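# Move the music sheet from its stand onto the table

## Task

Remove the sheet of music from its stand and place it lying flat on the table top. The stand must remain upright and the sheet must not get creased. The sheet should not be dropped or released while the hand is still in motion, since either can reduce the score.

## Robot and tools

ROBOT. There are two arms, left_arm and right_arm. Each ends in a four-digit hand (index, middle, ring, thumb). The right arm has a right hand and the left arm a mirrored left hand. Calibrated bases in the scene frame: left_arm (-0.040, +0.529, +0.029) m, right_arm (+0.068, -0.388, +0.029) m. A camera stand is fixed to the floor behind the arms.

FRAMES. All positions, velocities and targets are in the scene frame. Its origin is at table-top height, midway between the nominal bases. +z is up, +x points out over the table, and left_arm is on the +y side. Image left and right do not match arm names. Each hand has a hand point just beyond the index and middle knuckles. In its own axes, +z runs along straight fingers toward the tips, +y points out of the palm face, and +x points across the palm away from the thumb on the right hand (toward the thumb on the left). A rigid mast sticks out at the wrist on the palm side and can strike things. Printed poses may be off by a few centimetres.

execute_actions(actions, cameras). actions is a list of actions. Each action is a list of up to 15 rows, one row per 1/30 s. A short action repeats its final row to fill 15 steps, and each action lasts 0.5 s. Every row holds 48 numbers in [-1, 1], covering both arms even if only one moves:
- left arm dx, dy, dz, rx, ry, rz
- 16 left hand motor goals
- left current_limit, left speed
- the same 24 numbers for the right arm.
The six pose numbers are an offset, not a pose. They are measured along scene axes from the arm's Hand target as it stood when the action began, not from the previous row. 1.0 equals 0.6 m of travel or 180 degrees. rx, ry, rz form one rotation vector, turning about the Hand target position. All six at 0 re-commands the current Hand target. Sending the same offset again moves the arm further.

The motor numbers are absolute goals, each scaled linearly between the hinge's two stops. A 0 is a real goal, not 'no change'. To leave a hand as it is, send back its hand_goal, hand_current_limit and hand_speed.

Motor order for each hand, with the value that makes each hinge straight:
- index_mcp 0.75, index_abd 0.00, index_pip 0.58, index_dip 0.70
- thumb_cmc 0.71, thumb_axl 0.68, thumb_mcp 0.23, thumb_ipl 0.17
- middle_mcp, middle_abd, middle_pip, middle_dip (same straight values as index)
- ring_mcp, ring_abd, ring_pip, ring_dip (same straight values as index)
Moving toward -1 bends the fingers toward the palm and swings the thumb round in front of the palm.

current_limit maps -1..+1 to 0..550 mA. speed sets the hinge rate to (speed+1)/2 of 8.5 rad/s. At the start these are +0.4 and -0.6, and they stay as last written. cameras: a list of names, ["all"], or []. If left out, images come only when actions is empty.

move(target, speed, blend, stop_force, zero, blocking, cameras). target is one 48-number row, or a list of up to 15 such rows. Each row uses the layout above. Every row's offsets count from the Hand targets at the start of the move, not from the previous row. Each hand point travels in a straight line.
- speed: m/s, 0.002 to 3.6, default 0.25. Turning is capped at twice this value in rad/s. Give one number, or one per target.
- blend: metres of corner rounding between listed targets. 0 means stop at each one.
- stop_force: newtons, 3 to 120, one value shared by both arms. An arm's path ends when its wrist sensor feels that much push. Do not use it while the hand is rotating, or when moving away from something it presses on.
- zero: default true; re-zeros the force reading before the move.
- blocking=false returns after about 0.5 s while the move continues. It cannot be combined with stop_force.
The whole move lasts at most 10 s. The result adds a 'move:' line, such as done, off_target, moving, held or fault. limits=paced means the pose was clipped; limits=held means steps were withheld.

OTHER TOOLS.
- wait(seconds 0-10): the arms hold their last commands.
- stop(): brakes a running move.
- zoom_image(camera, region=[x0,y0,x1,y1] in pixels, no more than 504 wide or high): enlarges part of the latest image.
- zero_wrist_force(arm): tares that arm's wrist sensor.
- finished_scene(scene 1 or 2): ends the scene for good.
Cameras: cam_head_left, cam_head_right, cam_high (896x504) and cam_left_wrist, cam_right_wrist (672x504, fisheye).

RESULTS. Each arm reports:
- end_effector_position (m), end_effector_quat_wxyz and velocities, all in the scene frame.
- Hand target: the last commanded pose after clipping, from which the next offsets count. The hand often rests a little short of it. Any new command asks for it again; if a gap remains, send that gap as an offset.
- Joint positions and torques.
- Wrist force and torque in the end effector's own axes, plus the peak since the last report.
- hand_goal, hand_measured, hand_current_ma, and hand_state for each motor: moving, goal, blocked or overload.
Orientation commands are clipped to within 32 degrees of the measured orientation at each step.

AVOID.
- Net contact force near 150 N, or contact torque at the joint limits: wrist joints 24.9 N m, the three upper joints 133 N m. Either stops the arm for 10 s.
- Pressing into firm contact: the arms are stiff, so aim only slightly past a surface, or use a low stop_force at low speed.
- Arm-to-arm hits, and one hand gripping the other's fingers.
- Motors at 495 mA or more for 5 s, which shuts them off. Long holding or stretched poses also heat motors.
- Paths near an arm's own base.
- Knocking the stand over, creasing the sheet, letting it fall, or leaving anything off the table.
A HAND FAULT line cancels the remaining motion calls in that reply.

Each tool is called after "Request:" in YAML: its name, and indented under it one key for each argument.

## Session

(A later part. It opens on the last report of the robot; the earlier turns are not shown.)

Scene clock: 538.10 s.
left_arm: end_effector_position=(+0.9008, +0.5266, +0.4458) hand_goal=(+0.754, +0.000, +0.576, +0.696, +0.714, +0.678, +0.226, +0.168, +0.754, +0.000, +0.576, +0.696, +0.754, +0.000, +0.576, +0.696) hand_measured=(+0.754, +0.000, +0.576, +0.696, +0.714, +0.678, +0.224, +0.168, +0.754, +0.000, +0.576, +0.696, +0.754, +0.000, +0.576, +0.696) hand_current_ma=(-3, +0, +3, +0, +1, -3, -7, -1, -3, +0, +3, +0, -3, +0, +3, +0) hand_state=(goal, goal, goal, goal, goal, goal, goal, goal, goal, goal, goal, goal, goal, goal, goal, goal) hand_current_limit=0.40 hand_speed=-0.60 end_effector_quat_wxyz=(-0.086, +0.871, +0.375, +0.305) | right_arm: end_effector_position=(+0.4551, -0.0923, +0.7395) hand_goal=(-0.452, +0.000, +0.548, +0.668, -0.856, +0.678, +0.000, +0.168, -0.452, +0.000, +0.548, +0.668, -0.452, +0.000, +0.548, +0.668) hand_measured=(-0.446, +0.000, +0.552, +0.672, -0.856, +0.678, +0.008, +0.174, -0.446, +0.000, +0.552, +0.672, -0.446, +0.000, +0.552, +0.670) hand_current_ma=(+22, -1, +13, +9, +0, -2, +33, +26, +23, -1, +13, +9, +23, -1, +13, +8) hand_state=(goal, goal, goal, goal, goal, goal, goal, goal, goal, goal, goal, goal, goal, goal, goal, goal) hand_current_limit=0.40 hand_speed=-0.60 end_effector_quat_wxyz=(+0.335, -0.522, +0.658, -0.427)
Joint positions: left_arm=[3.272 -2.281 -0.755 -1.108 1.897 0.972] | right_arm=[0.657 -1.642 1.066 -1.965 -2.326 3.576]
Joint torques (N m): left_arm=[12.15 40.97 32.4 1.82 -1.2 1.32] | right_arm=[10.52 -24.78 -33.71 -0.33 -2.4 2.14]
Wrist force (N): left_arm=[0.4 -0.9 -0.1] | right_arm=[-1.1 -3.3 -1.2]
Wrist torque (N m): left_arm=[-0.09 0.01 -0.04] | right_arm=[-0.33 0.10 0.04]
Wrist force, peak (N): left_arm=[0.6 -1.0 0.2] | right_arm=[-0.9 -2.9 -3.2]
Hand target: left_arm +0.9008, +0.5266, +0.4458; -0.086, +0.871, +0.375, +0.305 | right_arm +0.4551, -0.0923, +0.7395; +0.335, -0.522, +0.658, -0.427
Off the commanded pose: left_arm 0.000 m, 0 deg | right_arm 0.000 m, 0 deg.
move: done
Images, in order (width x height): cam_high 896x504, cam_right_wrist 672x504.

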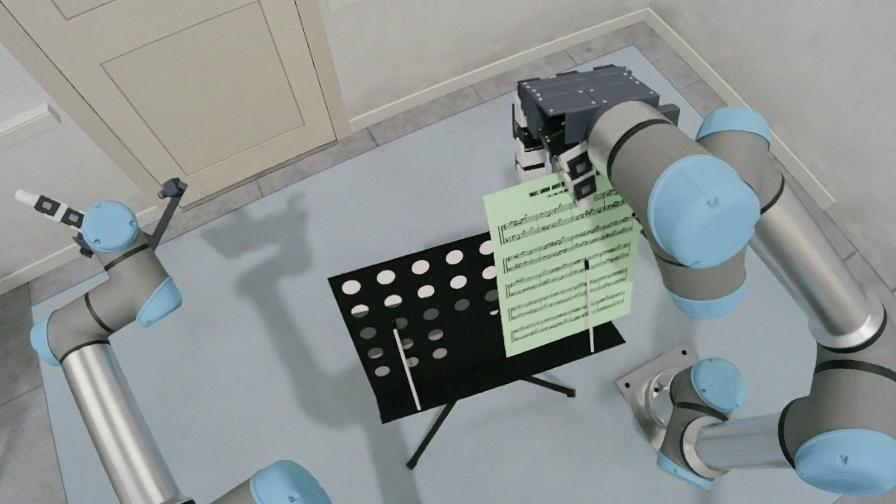

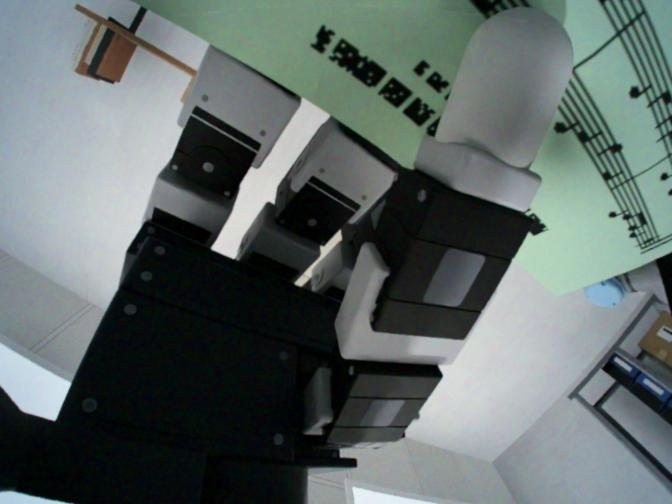

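Request:
move:
  target: [0,0,0,0,0,0,0.754,0.0,0.576,0.696,0.714,0.678,0.226,0.168,0.754,0.0,0.576,0.696,0.754,0.0,0.576,0.696,0.4,-0.6,0,0,0,0,0,0,-0.452,0,0.547,0.667,-0.857,0.677,-0.34,0.168,-0.452,0,0.547,0.667,-0.452,0,0.547,0.667,0.1,-0.8]
  speed: 0.07
  cameras: ["cam_high","cam_right_wrist"]

Request:
zoom_image:
  camera: "cam_high"
  region: [470, 60, 710, 280]

Scene clock: 545.87 s.
left_arm: end_effector_position=(+0.9008, +0.5266, +0.4458) hand_goal=(+0.754, +0.000, +0.576, +0.696, +0.714, +0.678, +0.226, +0.168, +0.754, +0.000, +0.576, +0.696, +0.754, +0.000, +0.576, +0.696) hand_measured=(+0.754, +0.000, +0.576, +0.696, +0.714, +0.678, +0.224, +0.168, +0.754, +0.000, +0.576, +0.696, +0.754, +0.000, +0.576, +0.696) hand_current_ma=(-3, +0, +3, +0, +1, -3, -7, -1, -3, +0, +3, +0, -3, +0, +3, +0) hand_state=(goal, goal, goal, goal, goal, goal, goal, goal, goal, goal, goal, goal, goal, goal, goal, goal) hand_current_limit=0.40 hand_speed=-0.60 end_effector_quat_wxyz=(-0.086, +0.871, +0.375, +0.305) | right_arm: end_effector_position=(+0.4551, -0.0923, +0.7395) hand_goal=(-0.452, +0.000, +0.548, +0.668, -0.856, +0.678, -0.340, +0.168, -0.452, +0.000, +0.548, +0.668, -0.452, +0.000, +0.548, +0.668) hand_measured=(-0.446, +0.000, +0.552, +0.672, -0.858, +0.678, -0.148, +0.182, -0.440, +0.000, +0.552, +0.672, -0.446, +0.000, +0.552, +0.670) hand_current_ma=(+22, -1, +13, +9, -6, -2, +302, +65, +41, -1, +14, +9, +23, -1, +13, +8) hand_state=(goal, goal, goal, goal, goal, goal, blocked, goal, goal, goal, goal, goal, goal, goal, goal, goal) hand_current_limit=0.10 hand_speed=-0.80 end_effector_quat_wxyz=(+0.335, -0.522, +0.658, -0.427)
Joint positions: left_arm=[3.272 -2.281 -0.755 -1.108 1.897 0.972] | right_arm=[0.657 -1.642 1.066 -1.965 -2.326 3.577]
Joint torques (N m): left_arm=[12.05 41.35 32.88 1.97 -1.28 0.95] | right_arm=[10.92 -22.89 -31.63 -0.21 -2.24 2.22]
Wrist force (N): left_arm=[0.4 -0.8 0.2] | right_arm=[-1.0 -2.8 -2.6]
Wrist torque (N m): left_arm=[-0.10 0.02 -0.04] | right_arm=[-0.28 0.14 0.03]
Wrist force, peak (N): left_arm=[0.5 -1.1 0.4] | right_arm=[-0.8 -3.6 -2.8]
Hand target: left_arm +0.9008, +0.5266, +0.4458; -0.086, +0.871, +0.375, +0.305 | right_arm +0.4551, -0.0923, +0.7395; +0.335, -0.522, +0.658, -0.427
Off the commanded pose: left_arm 0.000 m, 0 deg | right_arm 0.000 m, 0 deg.
move: done
Images, in order (width x height): cam_high 896x504, cam_right_wrist 672x504.

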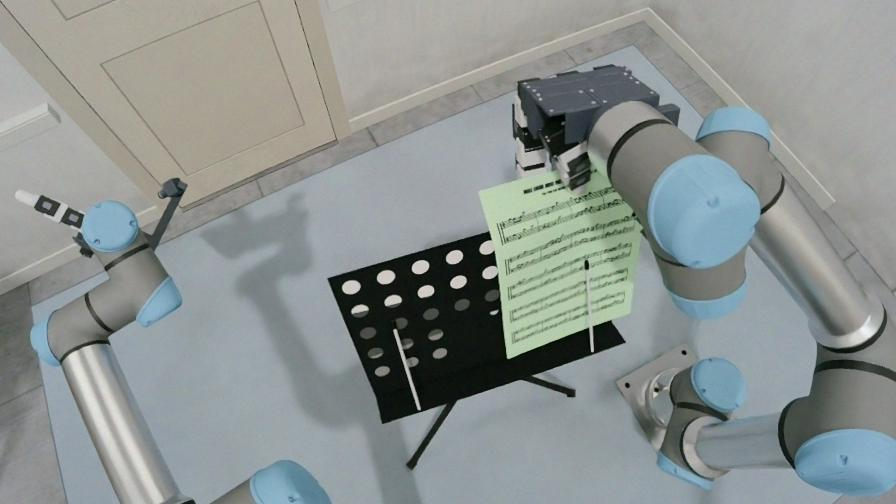

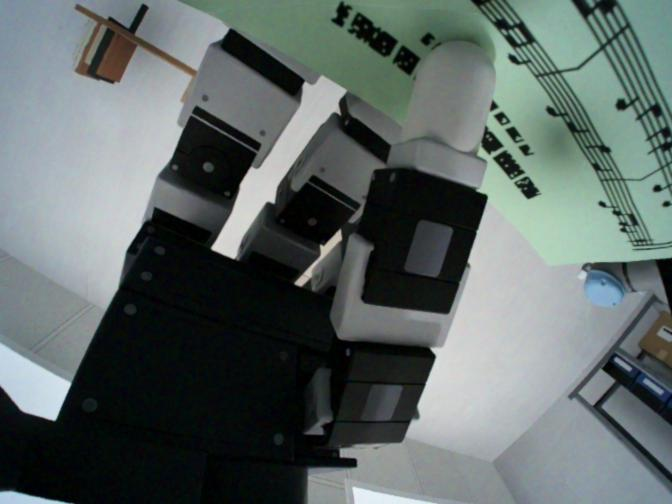

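Scaled by 2.100 from the camera's 896x504 image, which has a finer 1280x720 frame.

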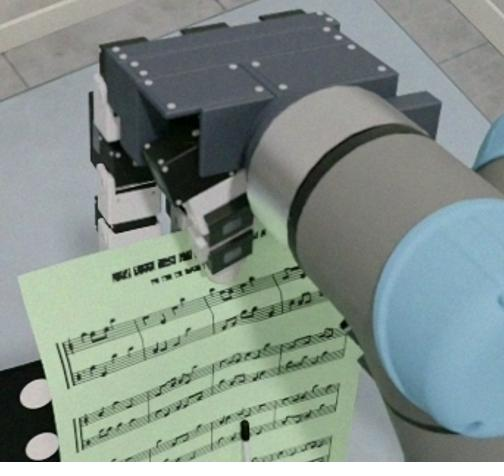

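Request:
move:
  target: [0,0,0,0,0,0,0.754,0.0,0.576,0.696,0.714,0.678,0.226,0.168,0.754,0.0,0.576,0.696,0.754,0.0,0.576,0.696,0.4,-0.6,0.0535,-0.0133,0.122,0,0,0,-0.452,0,0.547,0.667,-0.857,0.677,-0.34,0.168,-0.452,0,0.547,0.667,-0.452,0,0.547,0.667,0.1,-0.8]
  speed: 0.06
  cameras: ["all"]

Request:
zoom_image:
  camera: "cam_high"
  region: [440, 60, 720, 400]

Request:
zoom_image:
  camera: "cam_head_left"
  region: [440, 0, 660, 200]

Scene clock: 558.40 s.
left_arm: end_effector_position=(+0.9008, +0.5266, +0.4458) hand_goal=(+0.754, +0.000, +0.576, +0.696, +0.714, +0.678, +0.226, +0.168, +0.754, +0.000, +0.576, +0.696, +0.754, +0.000, +0.576, +0.696) hand_measured=(+0.754, +0.000, +0.576, +0.696, +0.714, +0.678, +0.224, +0.168, +0.754, +0.000, +0.576, +0.696, +0.754, +0.000, +0.576, +0.696) hand_current_ma=(-3, +0, +3, +0, +1, -3, -7, -1, -3, +0, +3, +0, -3, +0, +3, +0) hand_state=(goal, goal, goal, goal, goal, goal, goal, goal, goal, goal, goal, goal, goal, goal, goal, goal) hand_current_limit=0.40 hand_speed=-0.60 end_effector_quat_wxyz=(-0.086, +0.871, +0.375, +0.305) | right_arm: end_effector_position=(+0.4872, -0.1002, +0.8127) hand_goal=(-0.452, +0.000, +0.548, +0.668, -0.856, +0.678, -0.340, +0.168, -0.452, +0.000, +0.548, +0.668, -0.452, +0.000, +0.548, +0.668) hand_measured=(-0.446, +0.000, +0.552, +0.672, -0.856, +0.678, -0.194, +0.182, -0.430, +0.002, +0.558, +0.672, -0.446, +0.000, +0.552, +0.670) hand_current_ma=(+22, -1, +13, +9, -2, -2, +302, +69, +85, +5, +32, +9, +23, -1, +13, +8) hand_state=(goal, goal, goal, goal, goal, goal, blocked, goal, blocked, goal, goal, goal, goal, goal, goal, goal) hand_current_limit=0.10 hand_speed=-0.80 end_effector_quat_wxyz=(+0.335, -0.522, +0.658, -0.427)
Joint positions: left_arm=[3.272 -2.281 -0.755 -1.108 1.897 0.972] | right_arm=[0.59 -1.46 0.641 -1.755 -2.27 3.527]
Joint torques (N m): left_arm=[11.66 41.7 31.93 1.79 -1.05 0.77] | right_arm=[-13.36 -13.11 -29.42 -0.45 1.67 2.29]
Wrist force (N): left_arm=[0.4 -0.8 0.1] | right_arm=[-1.0 -2.2 -1.4]
Wrist torque (N m): left_arm=[-0.11 0.02 -0.04] | right_arm=[-0.26 0.07 0.18]
Wrist force, peak (N): left_arm=[0.6 -1.1 0.4] | right_arm=[-0.7 -3.4 -2.8]
Hand target: left_arm +0.9008, +0.5266, +0.4458; -0.086, +0.871, +0.375, +0.305 | right_arm +0.4872, -0.1002, +0.8127; +0.335, -0.522, +0.658, -0.427
Off the commanded pose: left_arm 0.000 m, 0 deg | right_arm 0.000 m, 0 deg.
move: done

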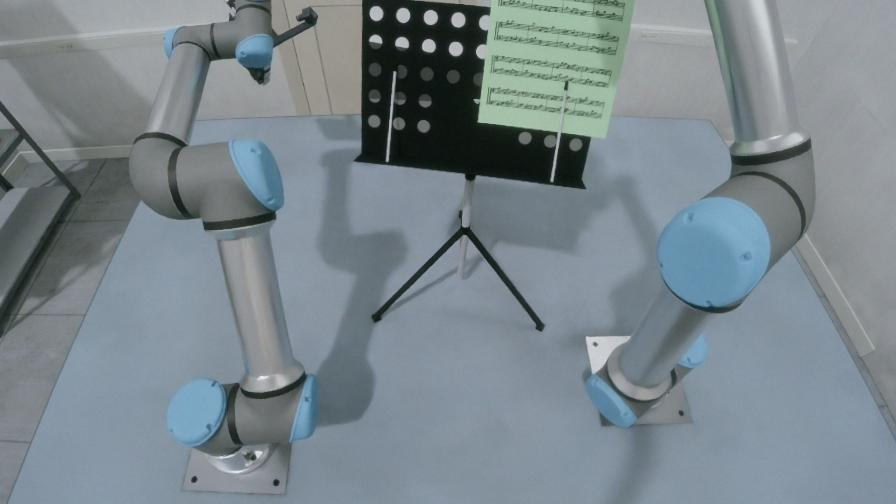

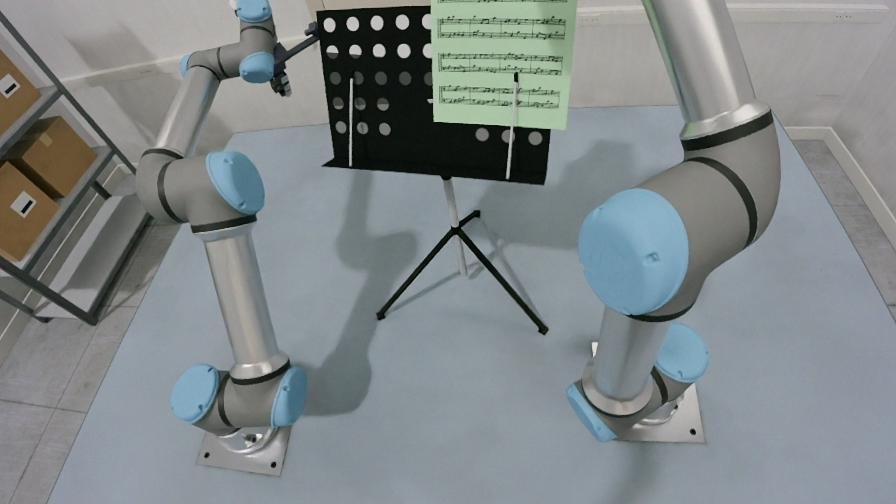

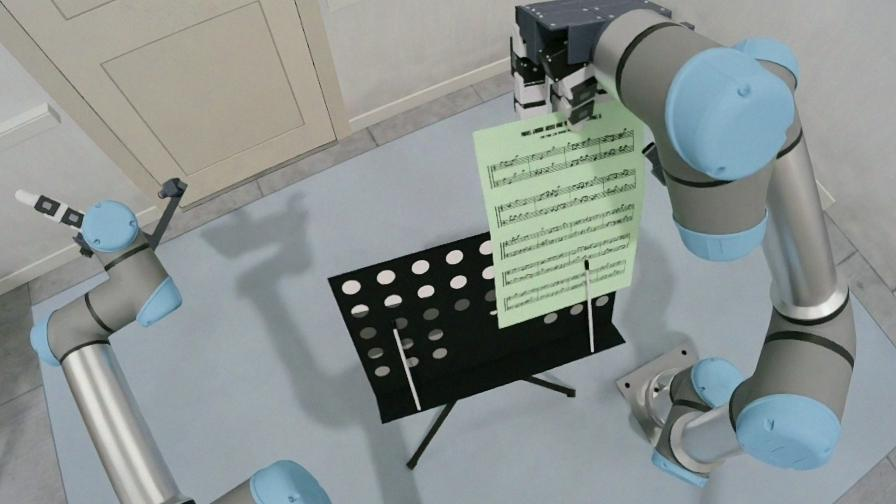

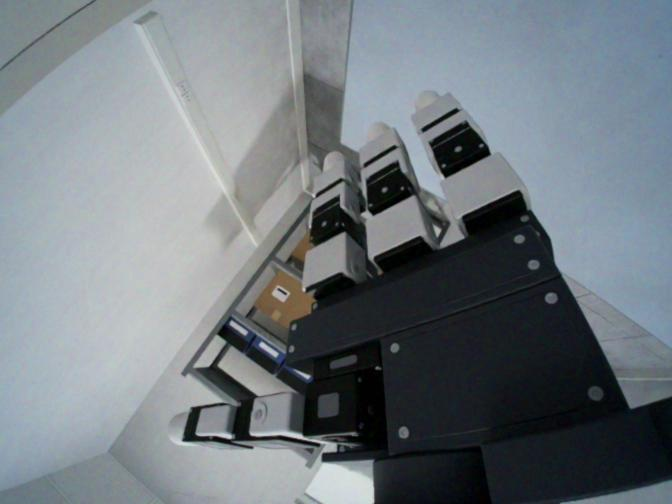

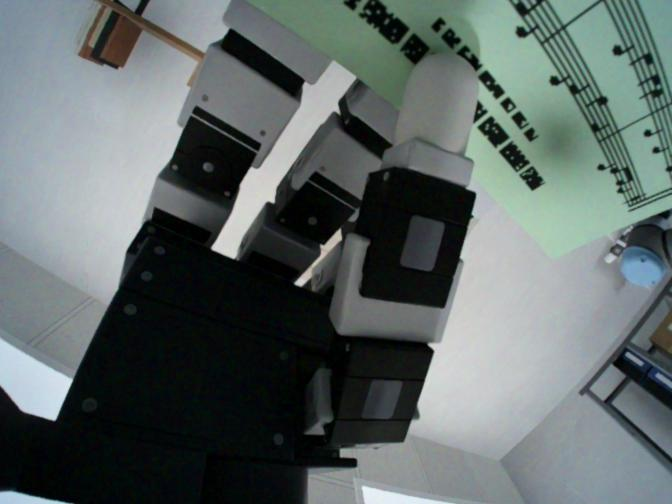

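Scaled by 1.482 from the camera's 896x504 image, which has a finer 1280x720 frame.

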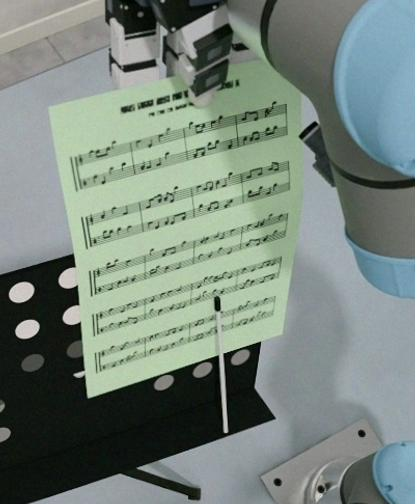

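Scaled by 2.291 from the camera's 896x504 image, which has a finer 1280x720 frame.

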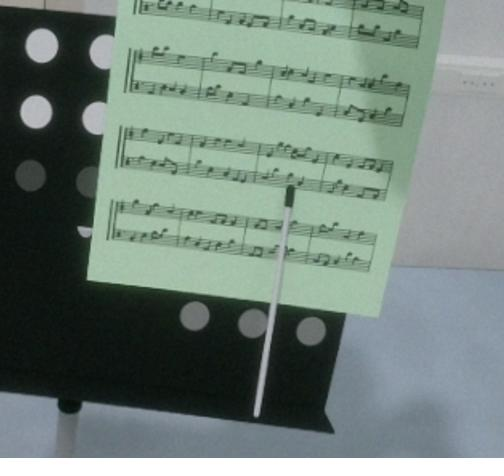

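Request:
move:
  target: [0,0,0,0,0,0,0.754,0.0,0.576,0.696,0.714,0.678,0.226,0.168,0.754,0.0,0.576,0.696,0.754,0.0,0.576,0.696,0.4,-0.6,-0.04,-0.30,0.045,0,0,0,-0.452,0,0.547,0.667,-0.857,0.677,-0.34,0.168,-0.452,0,0.547,0.667,-0.452,0,0.547,0.667,0.1,-0.8]
  speed: 0.07
  cameras: ["all"]

Request:
zoom_image:
  camera: "cam_high"
  region: [440, 60, 780, 400]

Scene clock: 579.03 s.
left_arm: end_effector_position=(+0.9008, +0.5266, +0.4458) hand_goal=(+0.754, +0.000, +0.576, +0.696, +0.714, +0.678, +0.226, +0.168, +0.754, +0.000, +0.576, +0.696, +0.754, +0.000, +0.576, +0.696) hand_measured=(+0.754, +0.000, +0.576, +0.696, +0.714, +0.678, +0.224, +0.168, +0.754, +0.000, +0.576, +0.696, +0.754, +0.000, +0.576, +0.696) hand_current_ma=(-3, +0, +3, +0, +1, -3, -7, -1, -3, +0, +3, +0, -3, +0, +3, +0) hand_state=(goal, goal, goal, goal, goal, goal, goal, goal, goal, goal, goal, goal, goal, goal, goal, goal) hand_current_limit=0.40 hand_speed=-0.60 end_effector_quat_wxyz=(-0.086, +0.871, +0.375, +0.305) | right_arm: end_effector_position=(+0.4632, -0.2802, +0.8397) hand_goal=(-0.452, +0.000, +0.548, +0.668, -0.856, +0.678, -0.340, +0.168, -0.452, +0.000, +0.548, +0.668, -0.452, +0.000, +0.548, +0.668) hand_measured=(-0.446, +0.000, +0.552, +0.672, -0.854, +0.678, -0.208, +0.182, -0.420, +0.008, +0.562, +0.672, -0.446, +0.000, +0.552, +0.670) hand_current_ma=(+22, -1, +13, +9, +4, -2, +303, +69, +128, +21, +51, +9, +23, -1, +13, +8) hand_state=(goal, goal, goal, goal, goal, goal, blocked, goal, blocked, goal, goal, goal, goal, goal, goal, goal) hand_current_limit=0.10 hand_speed=-0.80 end_effector_quat_wxyz=(+0.335, -0.522, +0.658, -0.427)
Joint positions: left_arm=[3.272 -2.281 -0.755 -1.108 1.897 0.972] | right_arm=[0.008 -1.727 0.818 -1.8 -1.755 3.222]
Joint torques (N m): left_arm=[11.35 41.56 32.16 1.86 -0.79 0.66] | right_arm=[-12.76 -16.49 -8.53 -0.28 2.28 -1.49]
Wrist force (N): left_arm=[0.4 -1.0 0.1] | right_arm=[-1.0 -2.8 -1.1]
Wrist torque (N m): left_arm=[-0.13 0.03 -0.04] | right_arm=[-0.25 0.05 0.17]
Wrist force, peak (N): left_arm=[0.6 -1.1 0.3] | right_arm=[-1.3 -3.2 -0.8]
Hand target: left_arm +0.9008, +0.5266, +0.4458; -0.086, +0.871, +0.375, +0.305 | right_arm +0.4632, -0.2802, +0.8397; +0.335, -0.522, +0.658, -0.427
Off the commanded pose: left_arm 0.000 m, 0 deg | right_arm 0.000 m, 0 deg.
move: done

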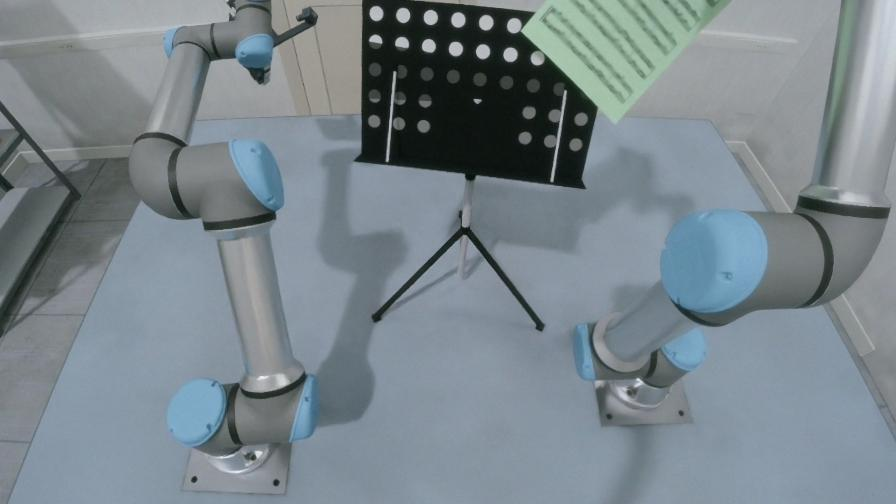

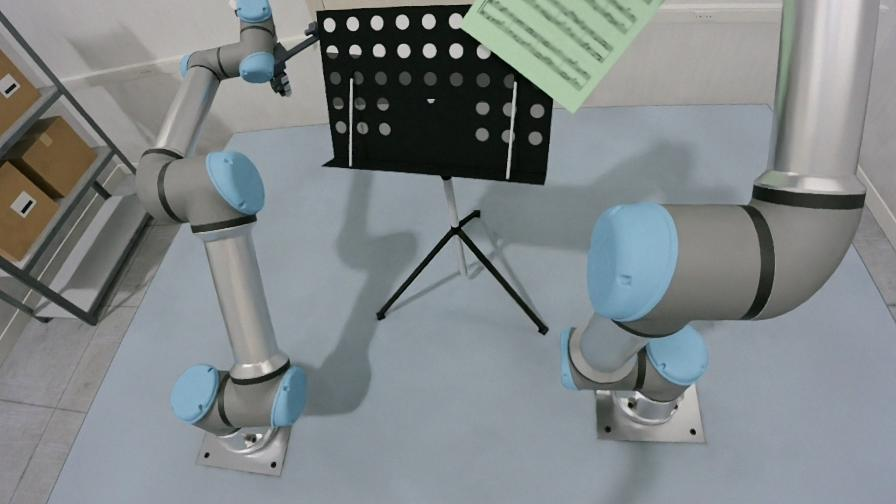

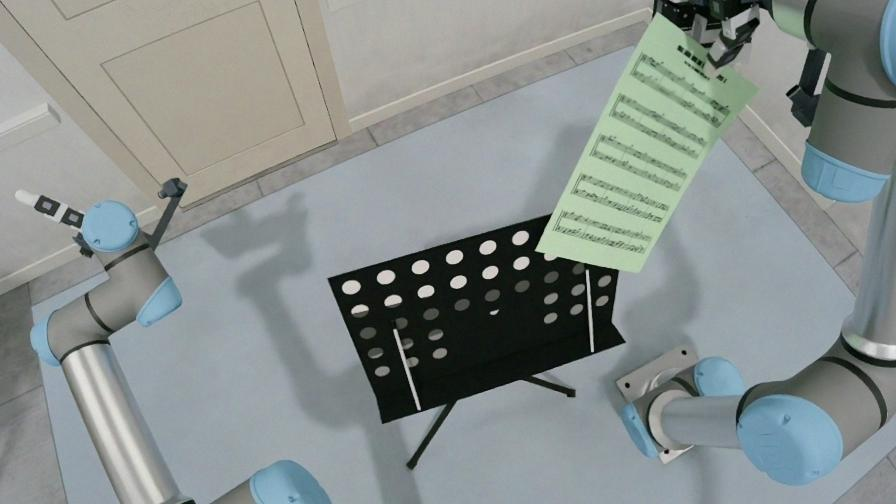

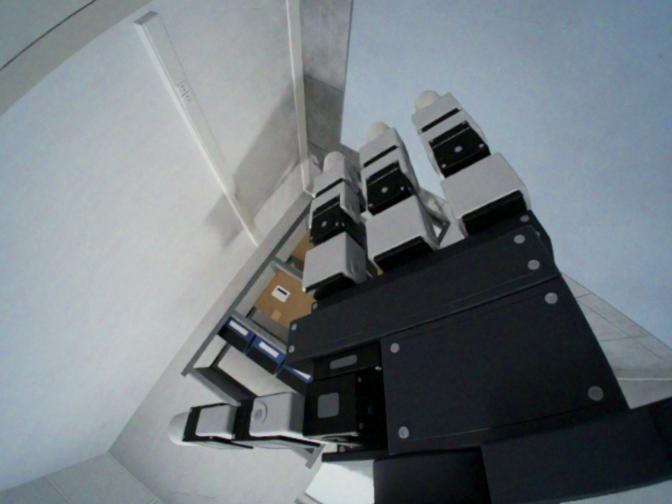

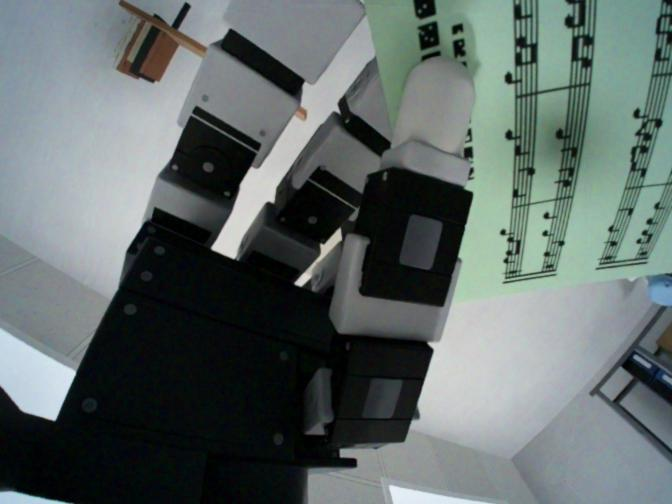

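Scaled by 1.482 from the camera's 896x504 image, which has a finer 1280x720 frame.

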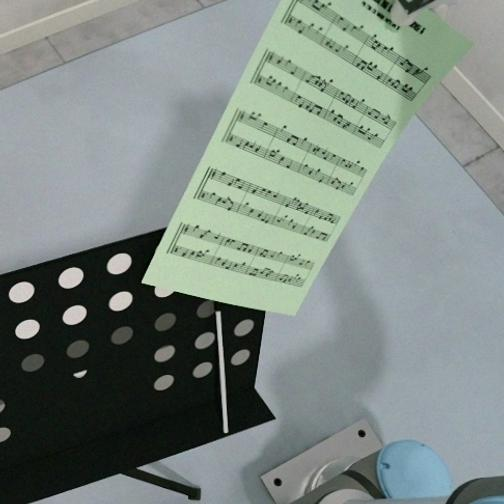

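Request:
move:
  target:
    - [0,0,0,0,0,0,0.754,0.0,0.576,0.696,0.714,0.678,0.226,0.168,0.754,0.0,0.576,0.696,0.754,0.0,0.576,0.696,0.4,-0.6,0.028,-0.233,0.0,0,0,0,-0.452,0,0.547,0.667,-0.857,0.677,-0.34,0.168,-0.452,0,0.547,0.667,-0.452,0,0.547,0.667,0.1,-0.8]
    - [0,0,0,0,0,0,0.754,0.0,0.576,0.696,0.714,0.678,0.226,0.168,0.754,0.0,0.576,0.696,0.754,0.0,0.576,0.696,0.4,-0.6,0.228,-0.30,-0.40,-0.0868,0.3659,0.2627,-0.452,0,0.547,0.667,-0.857,0.677,-0.34,0.168,-0.452,0,0.547,0.667,-0.452,0,0.547,0.667,0.1,-0.8]
  speed: [0.1,0.2]
  blend: 0.02
  cameras: ["all"]

Request:
zoom_image:
  camera: "cam_high"
  region: [500, 0, 896, 350]

Scene clock: 617.80 s.
left_arm: end_effector_position=(+0.9008, +0.5266, +0.4458) hand_goal=(+0.754, +0.000, +0.576, +0.696, +0.714, +0.678, +0.226, +0.168, +0.754, +0.000, +0.576, +0.696, +0.754, +0.000, +0.576, +0.696) hand_measured=(+0.754, +0.000, +0.576, +0.696, +0.714, +0.678, +0.224, +0.168, +0.754, +0.000, +0.576, +0.696, +0.754, +0.000, +0.576, +0.696) hand_current_ma=(-3, +0, +3, +0, +1, -3, -7, -1, -3, +0, +3, +0, -3, +0, +3, +0) hand_state=(goal, goal, goal, goal, goal, goal, goal, goal, goal, goal, goal, goal, goal, goal, goal, goal) hand_current_limit=0.40 hand_speed=-0.60 end_effector_quat_wxyz=(-0.086, +0.871, +0.375, +0.305) | right_arm: end_effector_position=(+0.6000, -0.4602, +0.5997) hand_goal=(-0.452, +0.000, +0.548, +0.668, -0.856, +0.678, -0.340, +0.168, -0.452, +0.000, +0.548, +0.668, -0.452, +0.000, +0.548, +0.668) hand_measured=(-0.440, +0.000, +0.552, +0.672, -0.854, +0.678, -0.218, +0.182, -0.414, +0.008, +0.564, +0.672, -0.444, +0.000, +0.552, +0.670) hand_current_ma=(+40, -1, +13, +9, +4, -2, +302, +71, +160, +21, +55, +9, +31, -1, +13, +8) hand_state=(goal, goal, goal, goal, goal, goal, blocked, goal, blocked, goal, goal, goal, goal, goal, goal, goal) hand_current_limit=0.10 hand_speed=-0.80 end_effector_quat_wxyz=(-0.001, +0.907, -0.421, +0.002)
Joint positions: left_arm=[3.272 -2.281 -0.755 -1.108 1.897 0.972] | right_arm=[-0.237 -1.048 0.291 -0.818 -1.568 2.162]
Joint torques (N m): left_arm=[11.27 41.98 31.41 2.08 -0.64 0.71] | right_arm=[11.14 -31.6 -30.02 -0.15 -1.86 -1.62]
Wrist force (N): left_arm=[0.3 -0.6 0.2] | right_arm=[-1.6 -2.1 -2.1]
Wrist torque (N m): left_arm=[-0.09 0.04 -0.04] | right_arm=[-0.02 0.13 -0.03]
Wrist force, peak (N): left_arm=[0.5 -1.1 0.1] | right_arm=[-1.5 -3.2 -1.9]
Hand target: left_arm +0.9008, +0.5266, +0.4458; -0.086, +0.871, +0.375, +0.305 | right_arm +0.6000, -0.4602, +0.5997; -0.001, +0.907, -0.421, +0.001
Off the commanded pose: left_arm 0.000 m, 0 deg | right_arm 0.000 m, 0 deg.
move: done

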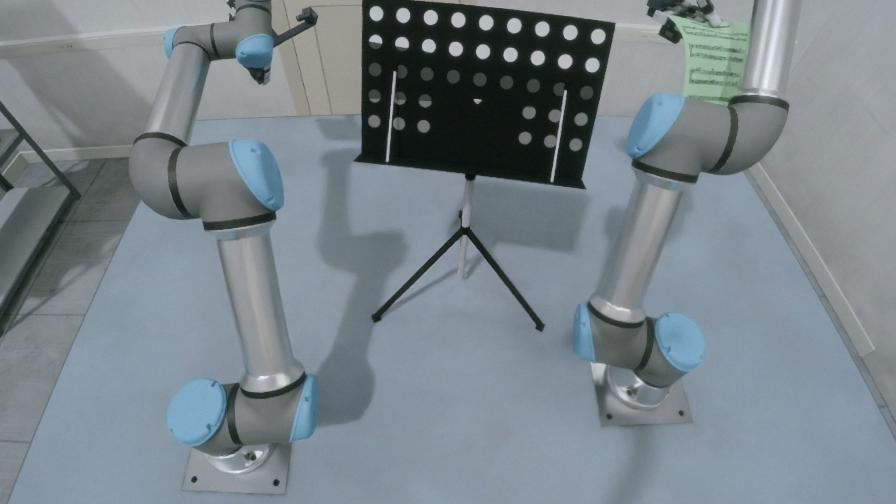

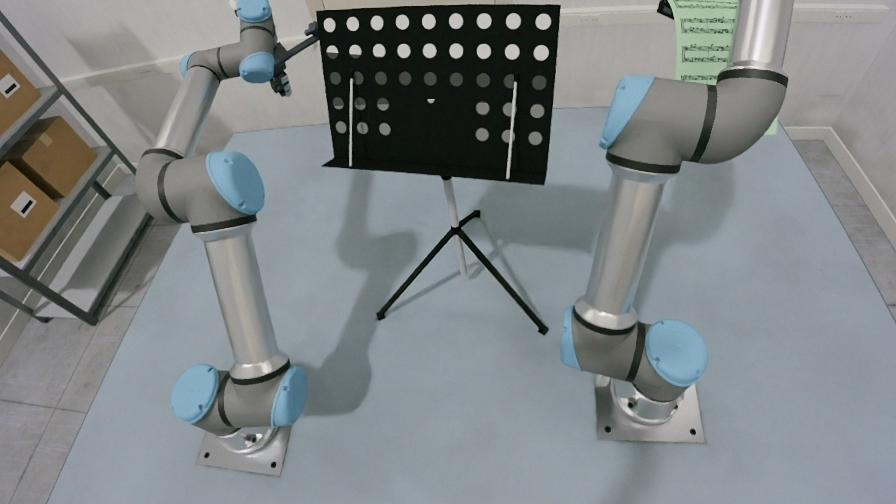

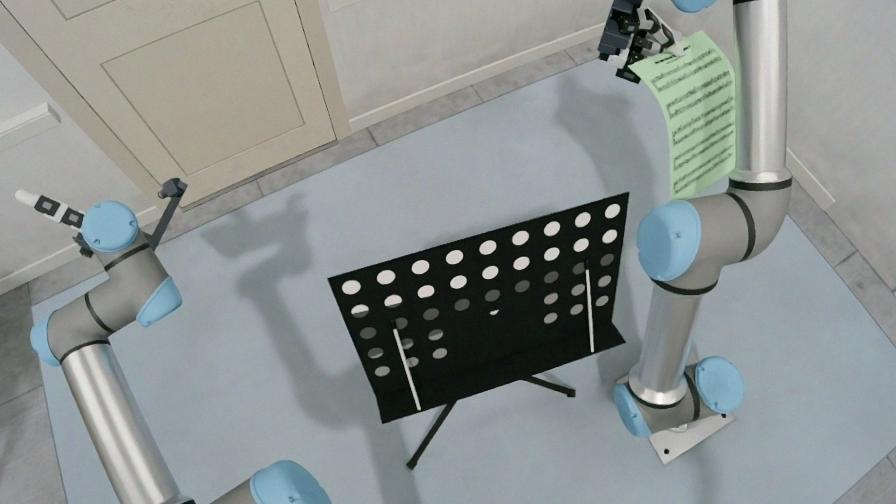

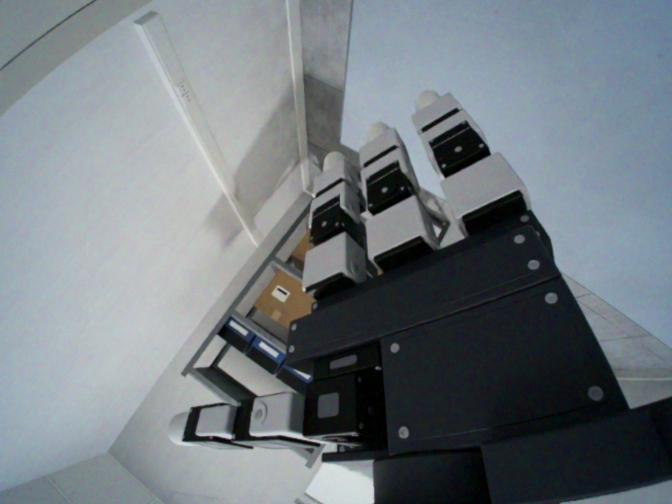

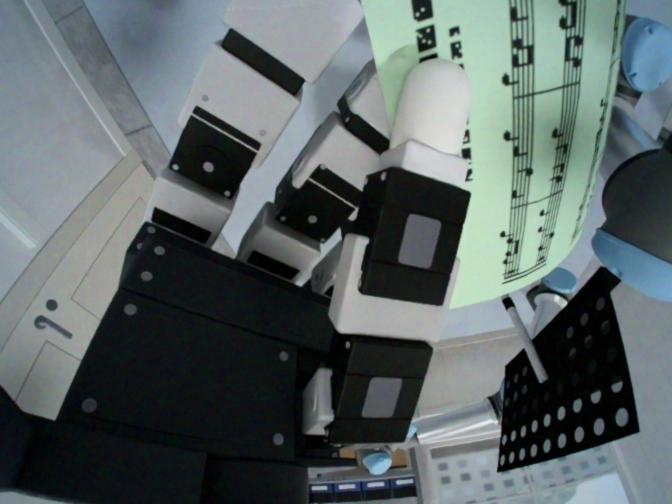

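Scaled by 1.273 from the camera's 896x504 image, which has a finer 1280x720 frame.

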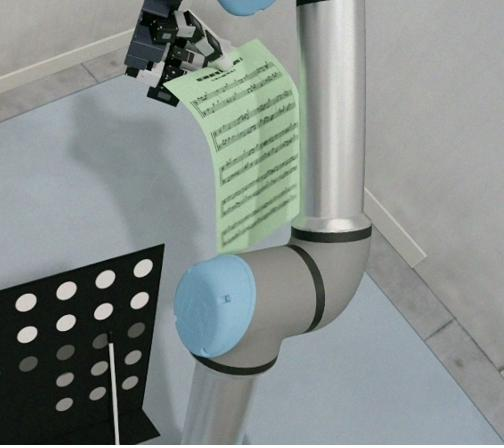

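Request:
move:
  target: [0,0,0,0,0,0,0.754,0.0,0.576,0.696,0.714,0.678,0.226,0.168,0.754,0.0,0.576,0.696,0.754,0.0,0.576,0.696,0.4,-0.6,0,0,-0.55,0,0,0,-0.452,0,0.547,0.667,-0.857,0.677,-0.34,0.168,-0.452,0,0.547,0.667,-0.452,0,0.547,0.667,0.1,-0.8]
  speed: 0.15
  cameras: ["all"]

Request:
zoom_image:
  camera: "cam_head_left"
  region: [560, 60, 820, 300]

Request:
zoom_image:
  camera: "cam_head_right"
  region: [560, 40, 860, 300]

Scene clock: 657.37 s.
left_arm: end_effector_position=(+0.9008, +0.5266, +0.4458) hand_goal=(+0.754, +0.000, +0.576, +0.696, +0.714, +0.678, +0.226, +0.168, +0.754, +0.000, +0.576, +0.696, +0.754, +0.000, +0.576, +0.696) hand_measured=(+0.754, +0.000, +0.576, +0.696, +0.714, +0.678, +0.224, +0.168, +0.754, +0.000, +0.576, +0.696, +0.754, +0.000, +0.576, +0.696) hand_current_ma=(-3, +0, +3, +0, +1, -3, -7, -1, -3, +0, +3, +0, -3, +0, +3, +0) hand_state=(goal, goal, goal, goal, goal, goal, goal, goal, goal, goal, goal, goal, goal, goal, goal, goal) hand_current_limit=0.40 hand_speed=-0.60 end_effector_quat_wxyz=(-0.086, +0.871, +0.375, +0.305) | right_arm: end_effector_position=(+0.6000, -0.4602, +0.2698) hand_goal=(-0.452, +0.000, +0.548, +0.668, -0.856, +0.678, -0.340, +0.168, -0.452, +0.000, +0.548, +0.668, -0.452, +0.000, +0.548, +0.668) hand_measured=(-0.440, +0.000, +0.552, +0.672, -0.854, +0.678, -0.218, +0.182, -0.412, +0.008, +0.564, +0.672, -0.442, +0.000, +0.552, +0.670) hand_current_ma=(+42, -1, +13, +9, +3, -2, +303, +71, +164, +21, +56, +9, +33, -1, +13, +8) hand_state=(goal, goal, goal, goal, goal, goal, blocked, goal, blocked, goal, goal, goal, goal, goal, goal, goal) hand_current_limit=0.10 hand_speed=-0.80 end_effector_quat_wxyz=(-0.001, +0.907, -0.421, +0.001)
Joint positions: left_arm=[3.272 -2.281 -0.755 -1.108 1.897 0.972] | right_arm=[-0.237 -1.289 1.548 -1.834 -1.568 2.162]
Joint torques (N m): left_arm=[9.29 43.08 29.75 2.19 0.01 0.11] | right_arm=[12.59 -25.85 -17.56 -4.08 -1.93 -1.59]
Wrist force (N): left_arm=[0.3 -0.5 0.3] | right_arm=[-1.3 -1.9 -2.4]
Wrist torque (N m): left_arm=[-0.07 0.03 -0.05] | right_arm=[0.01 0.11 -0.01]
Wrist force, peak (N): left_arm=[0.8 -1.0 0.4] | right_arm=[-1.8 -2.0 -3.5]
Hand target: left_arm +0.9008, +0.5266, +0.4458; -0.086, +0.871, +0.375, +0.305 | right_arm +0.6000, -0.4602, +0.2697; -0.001, +0.907, -0.421, +0.001
Off the commanded pose: left_arm 0.000 m, 0 deg | right_arm 0.000 m, 0 deg.
move: done

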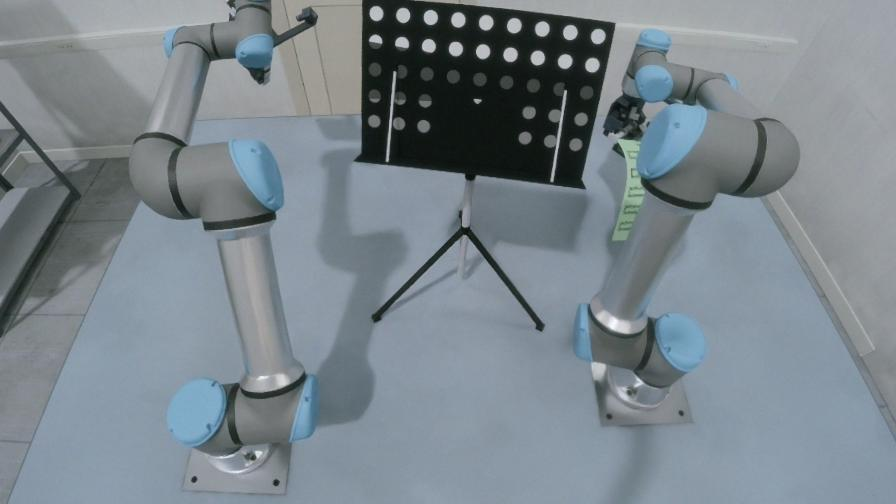

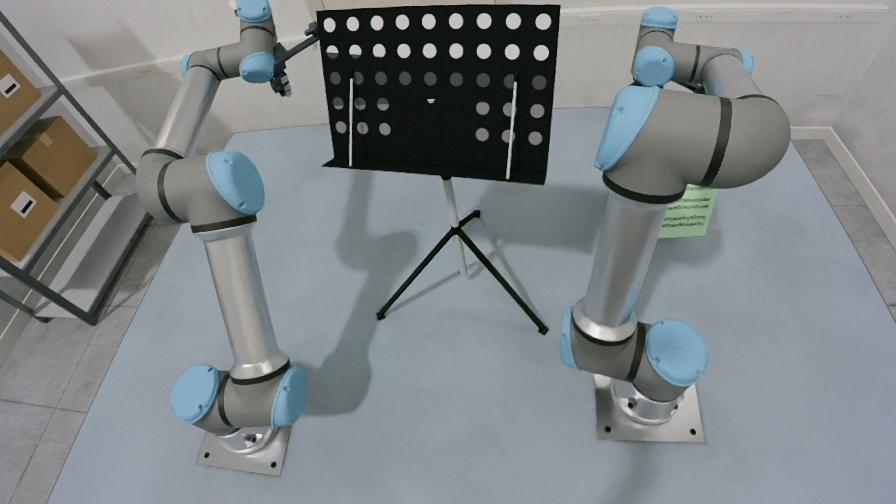

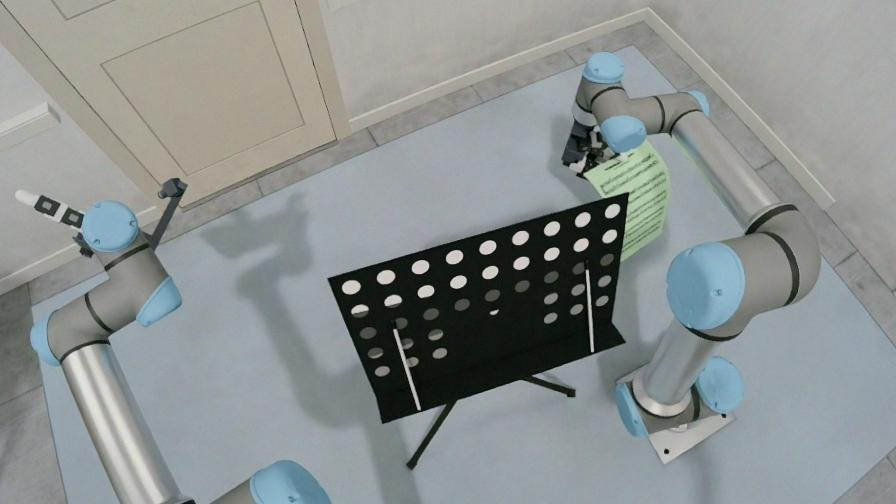

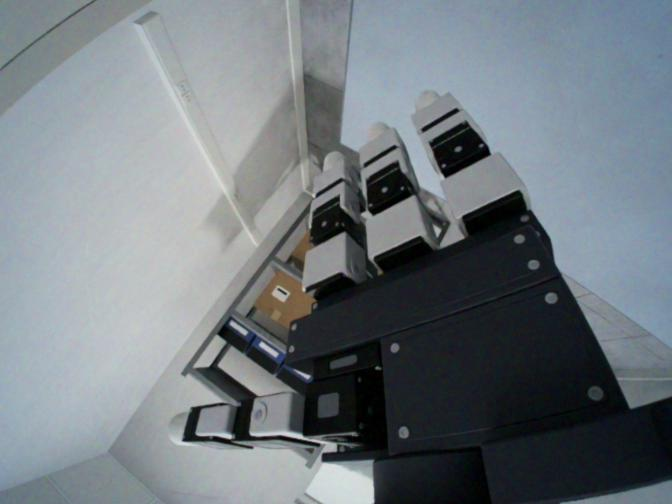

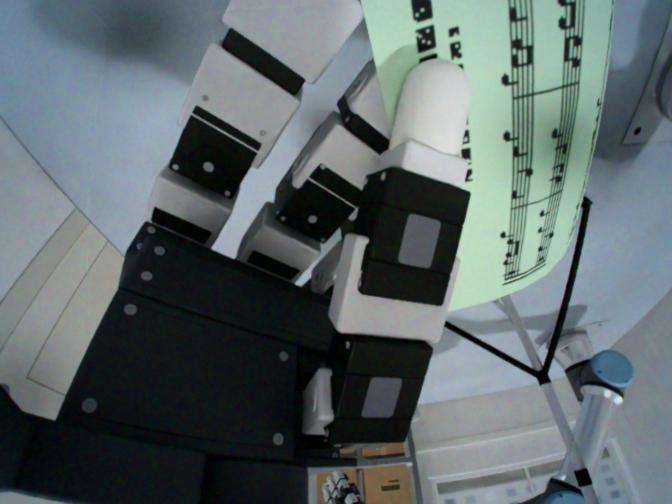

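Scaled by 1.938 from the camera's 896x504 image, which has a finer 1280x720 frame.

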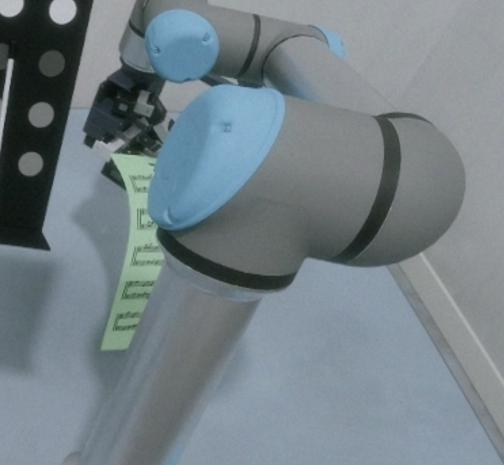

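Scaled by 1.680 from the camera's 896x504 image, which has a finer 1280x720 frame.

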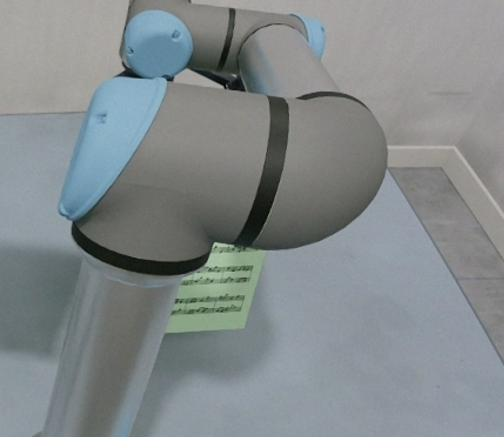

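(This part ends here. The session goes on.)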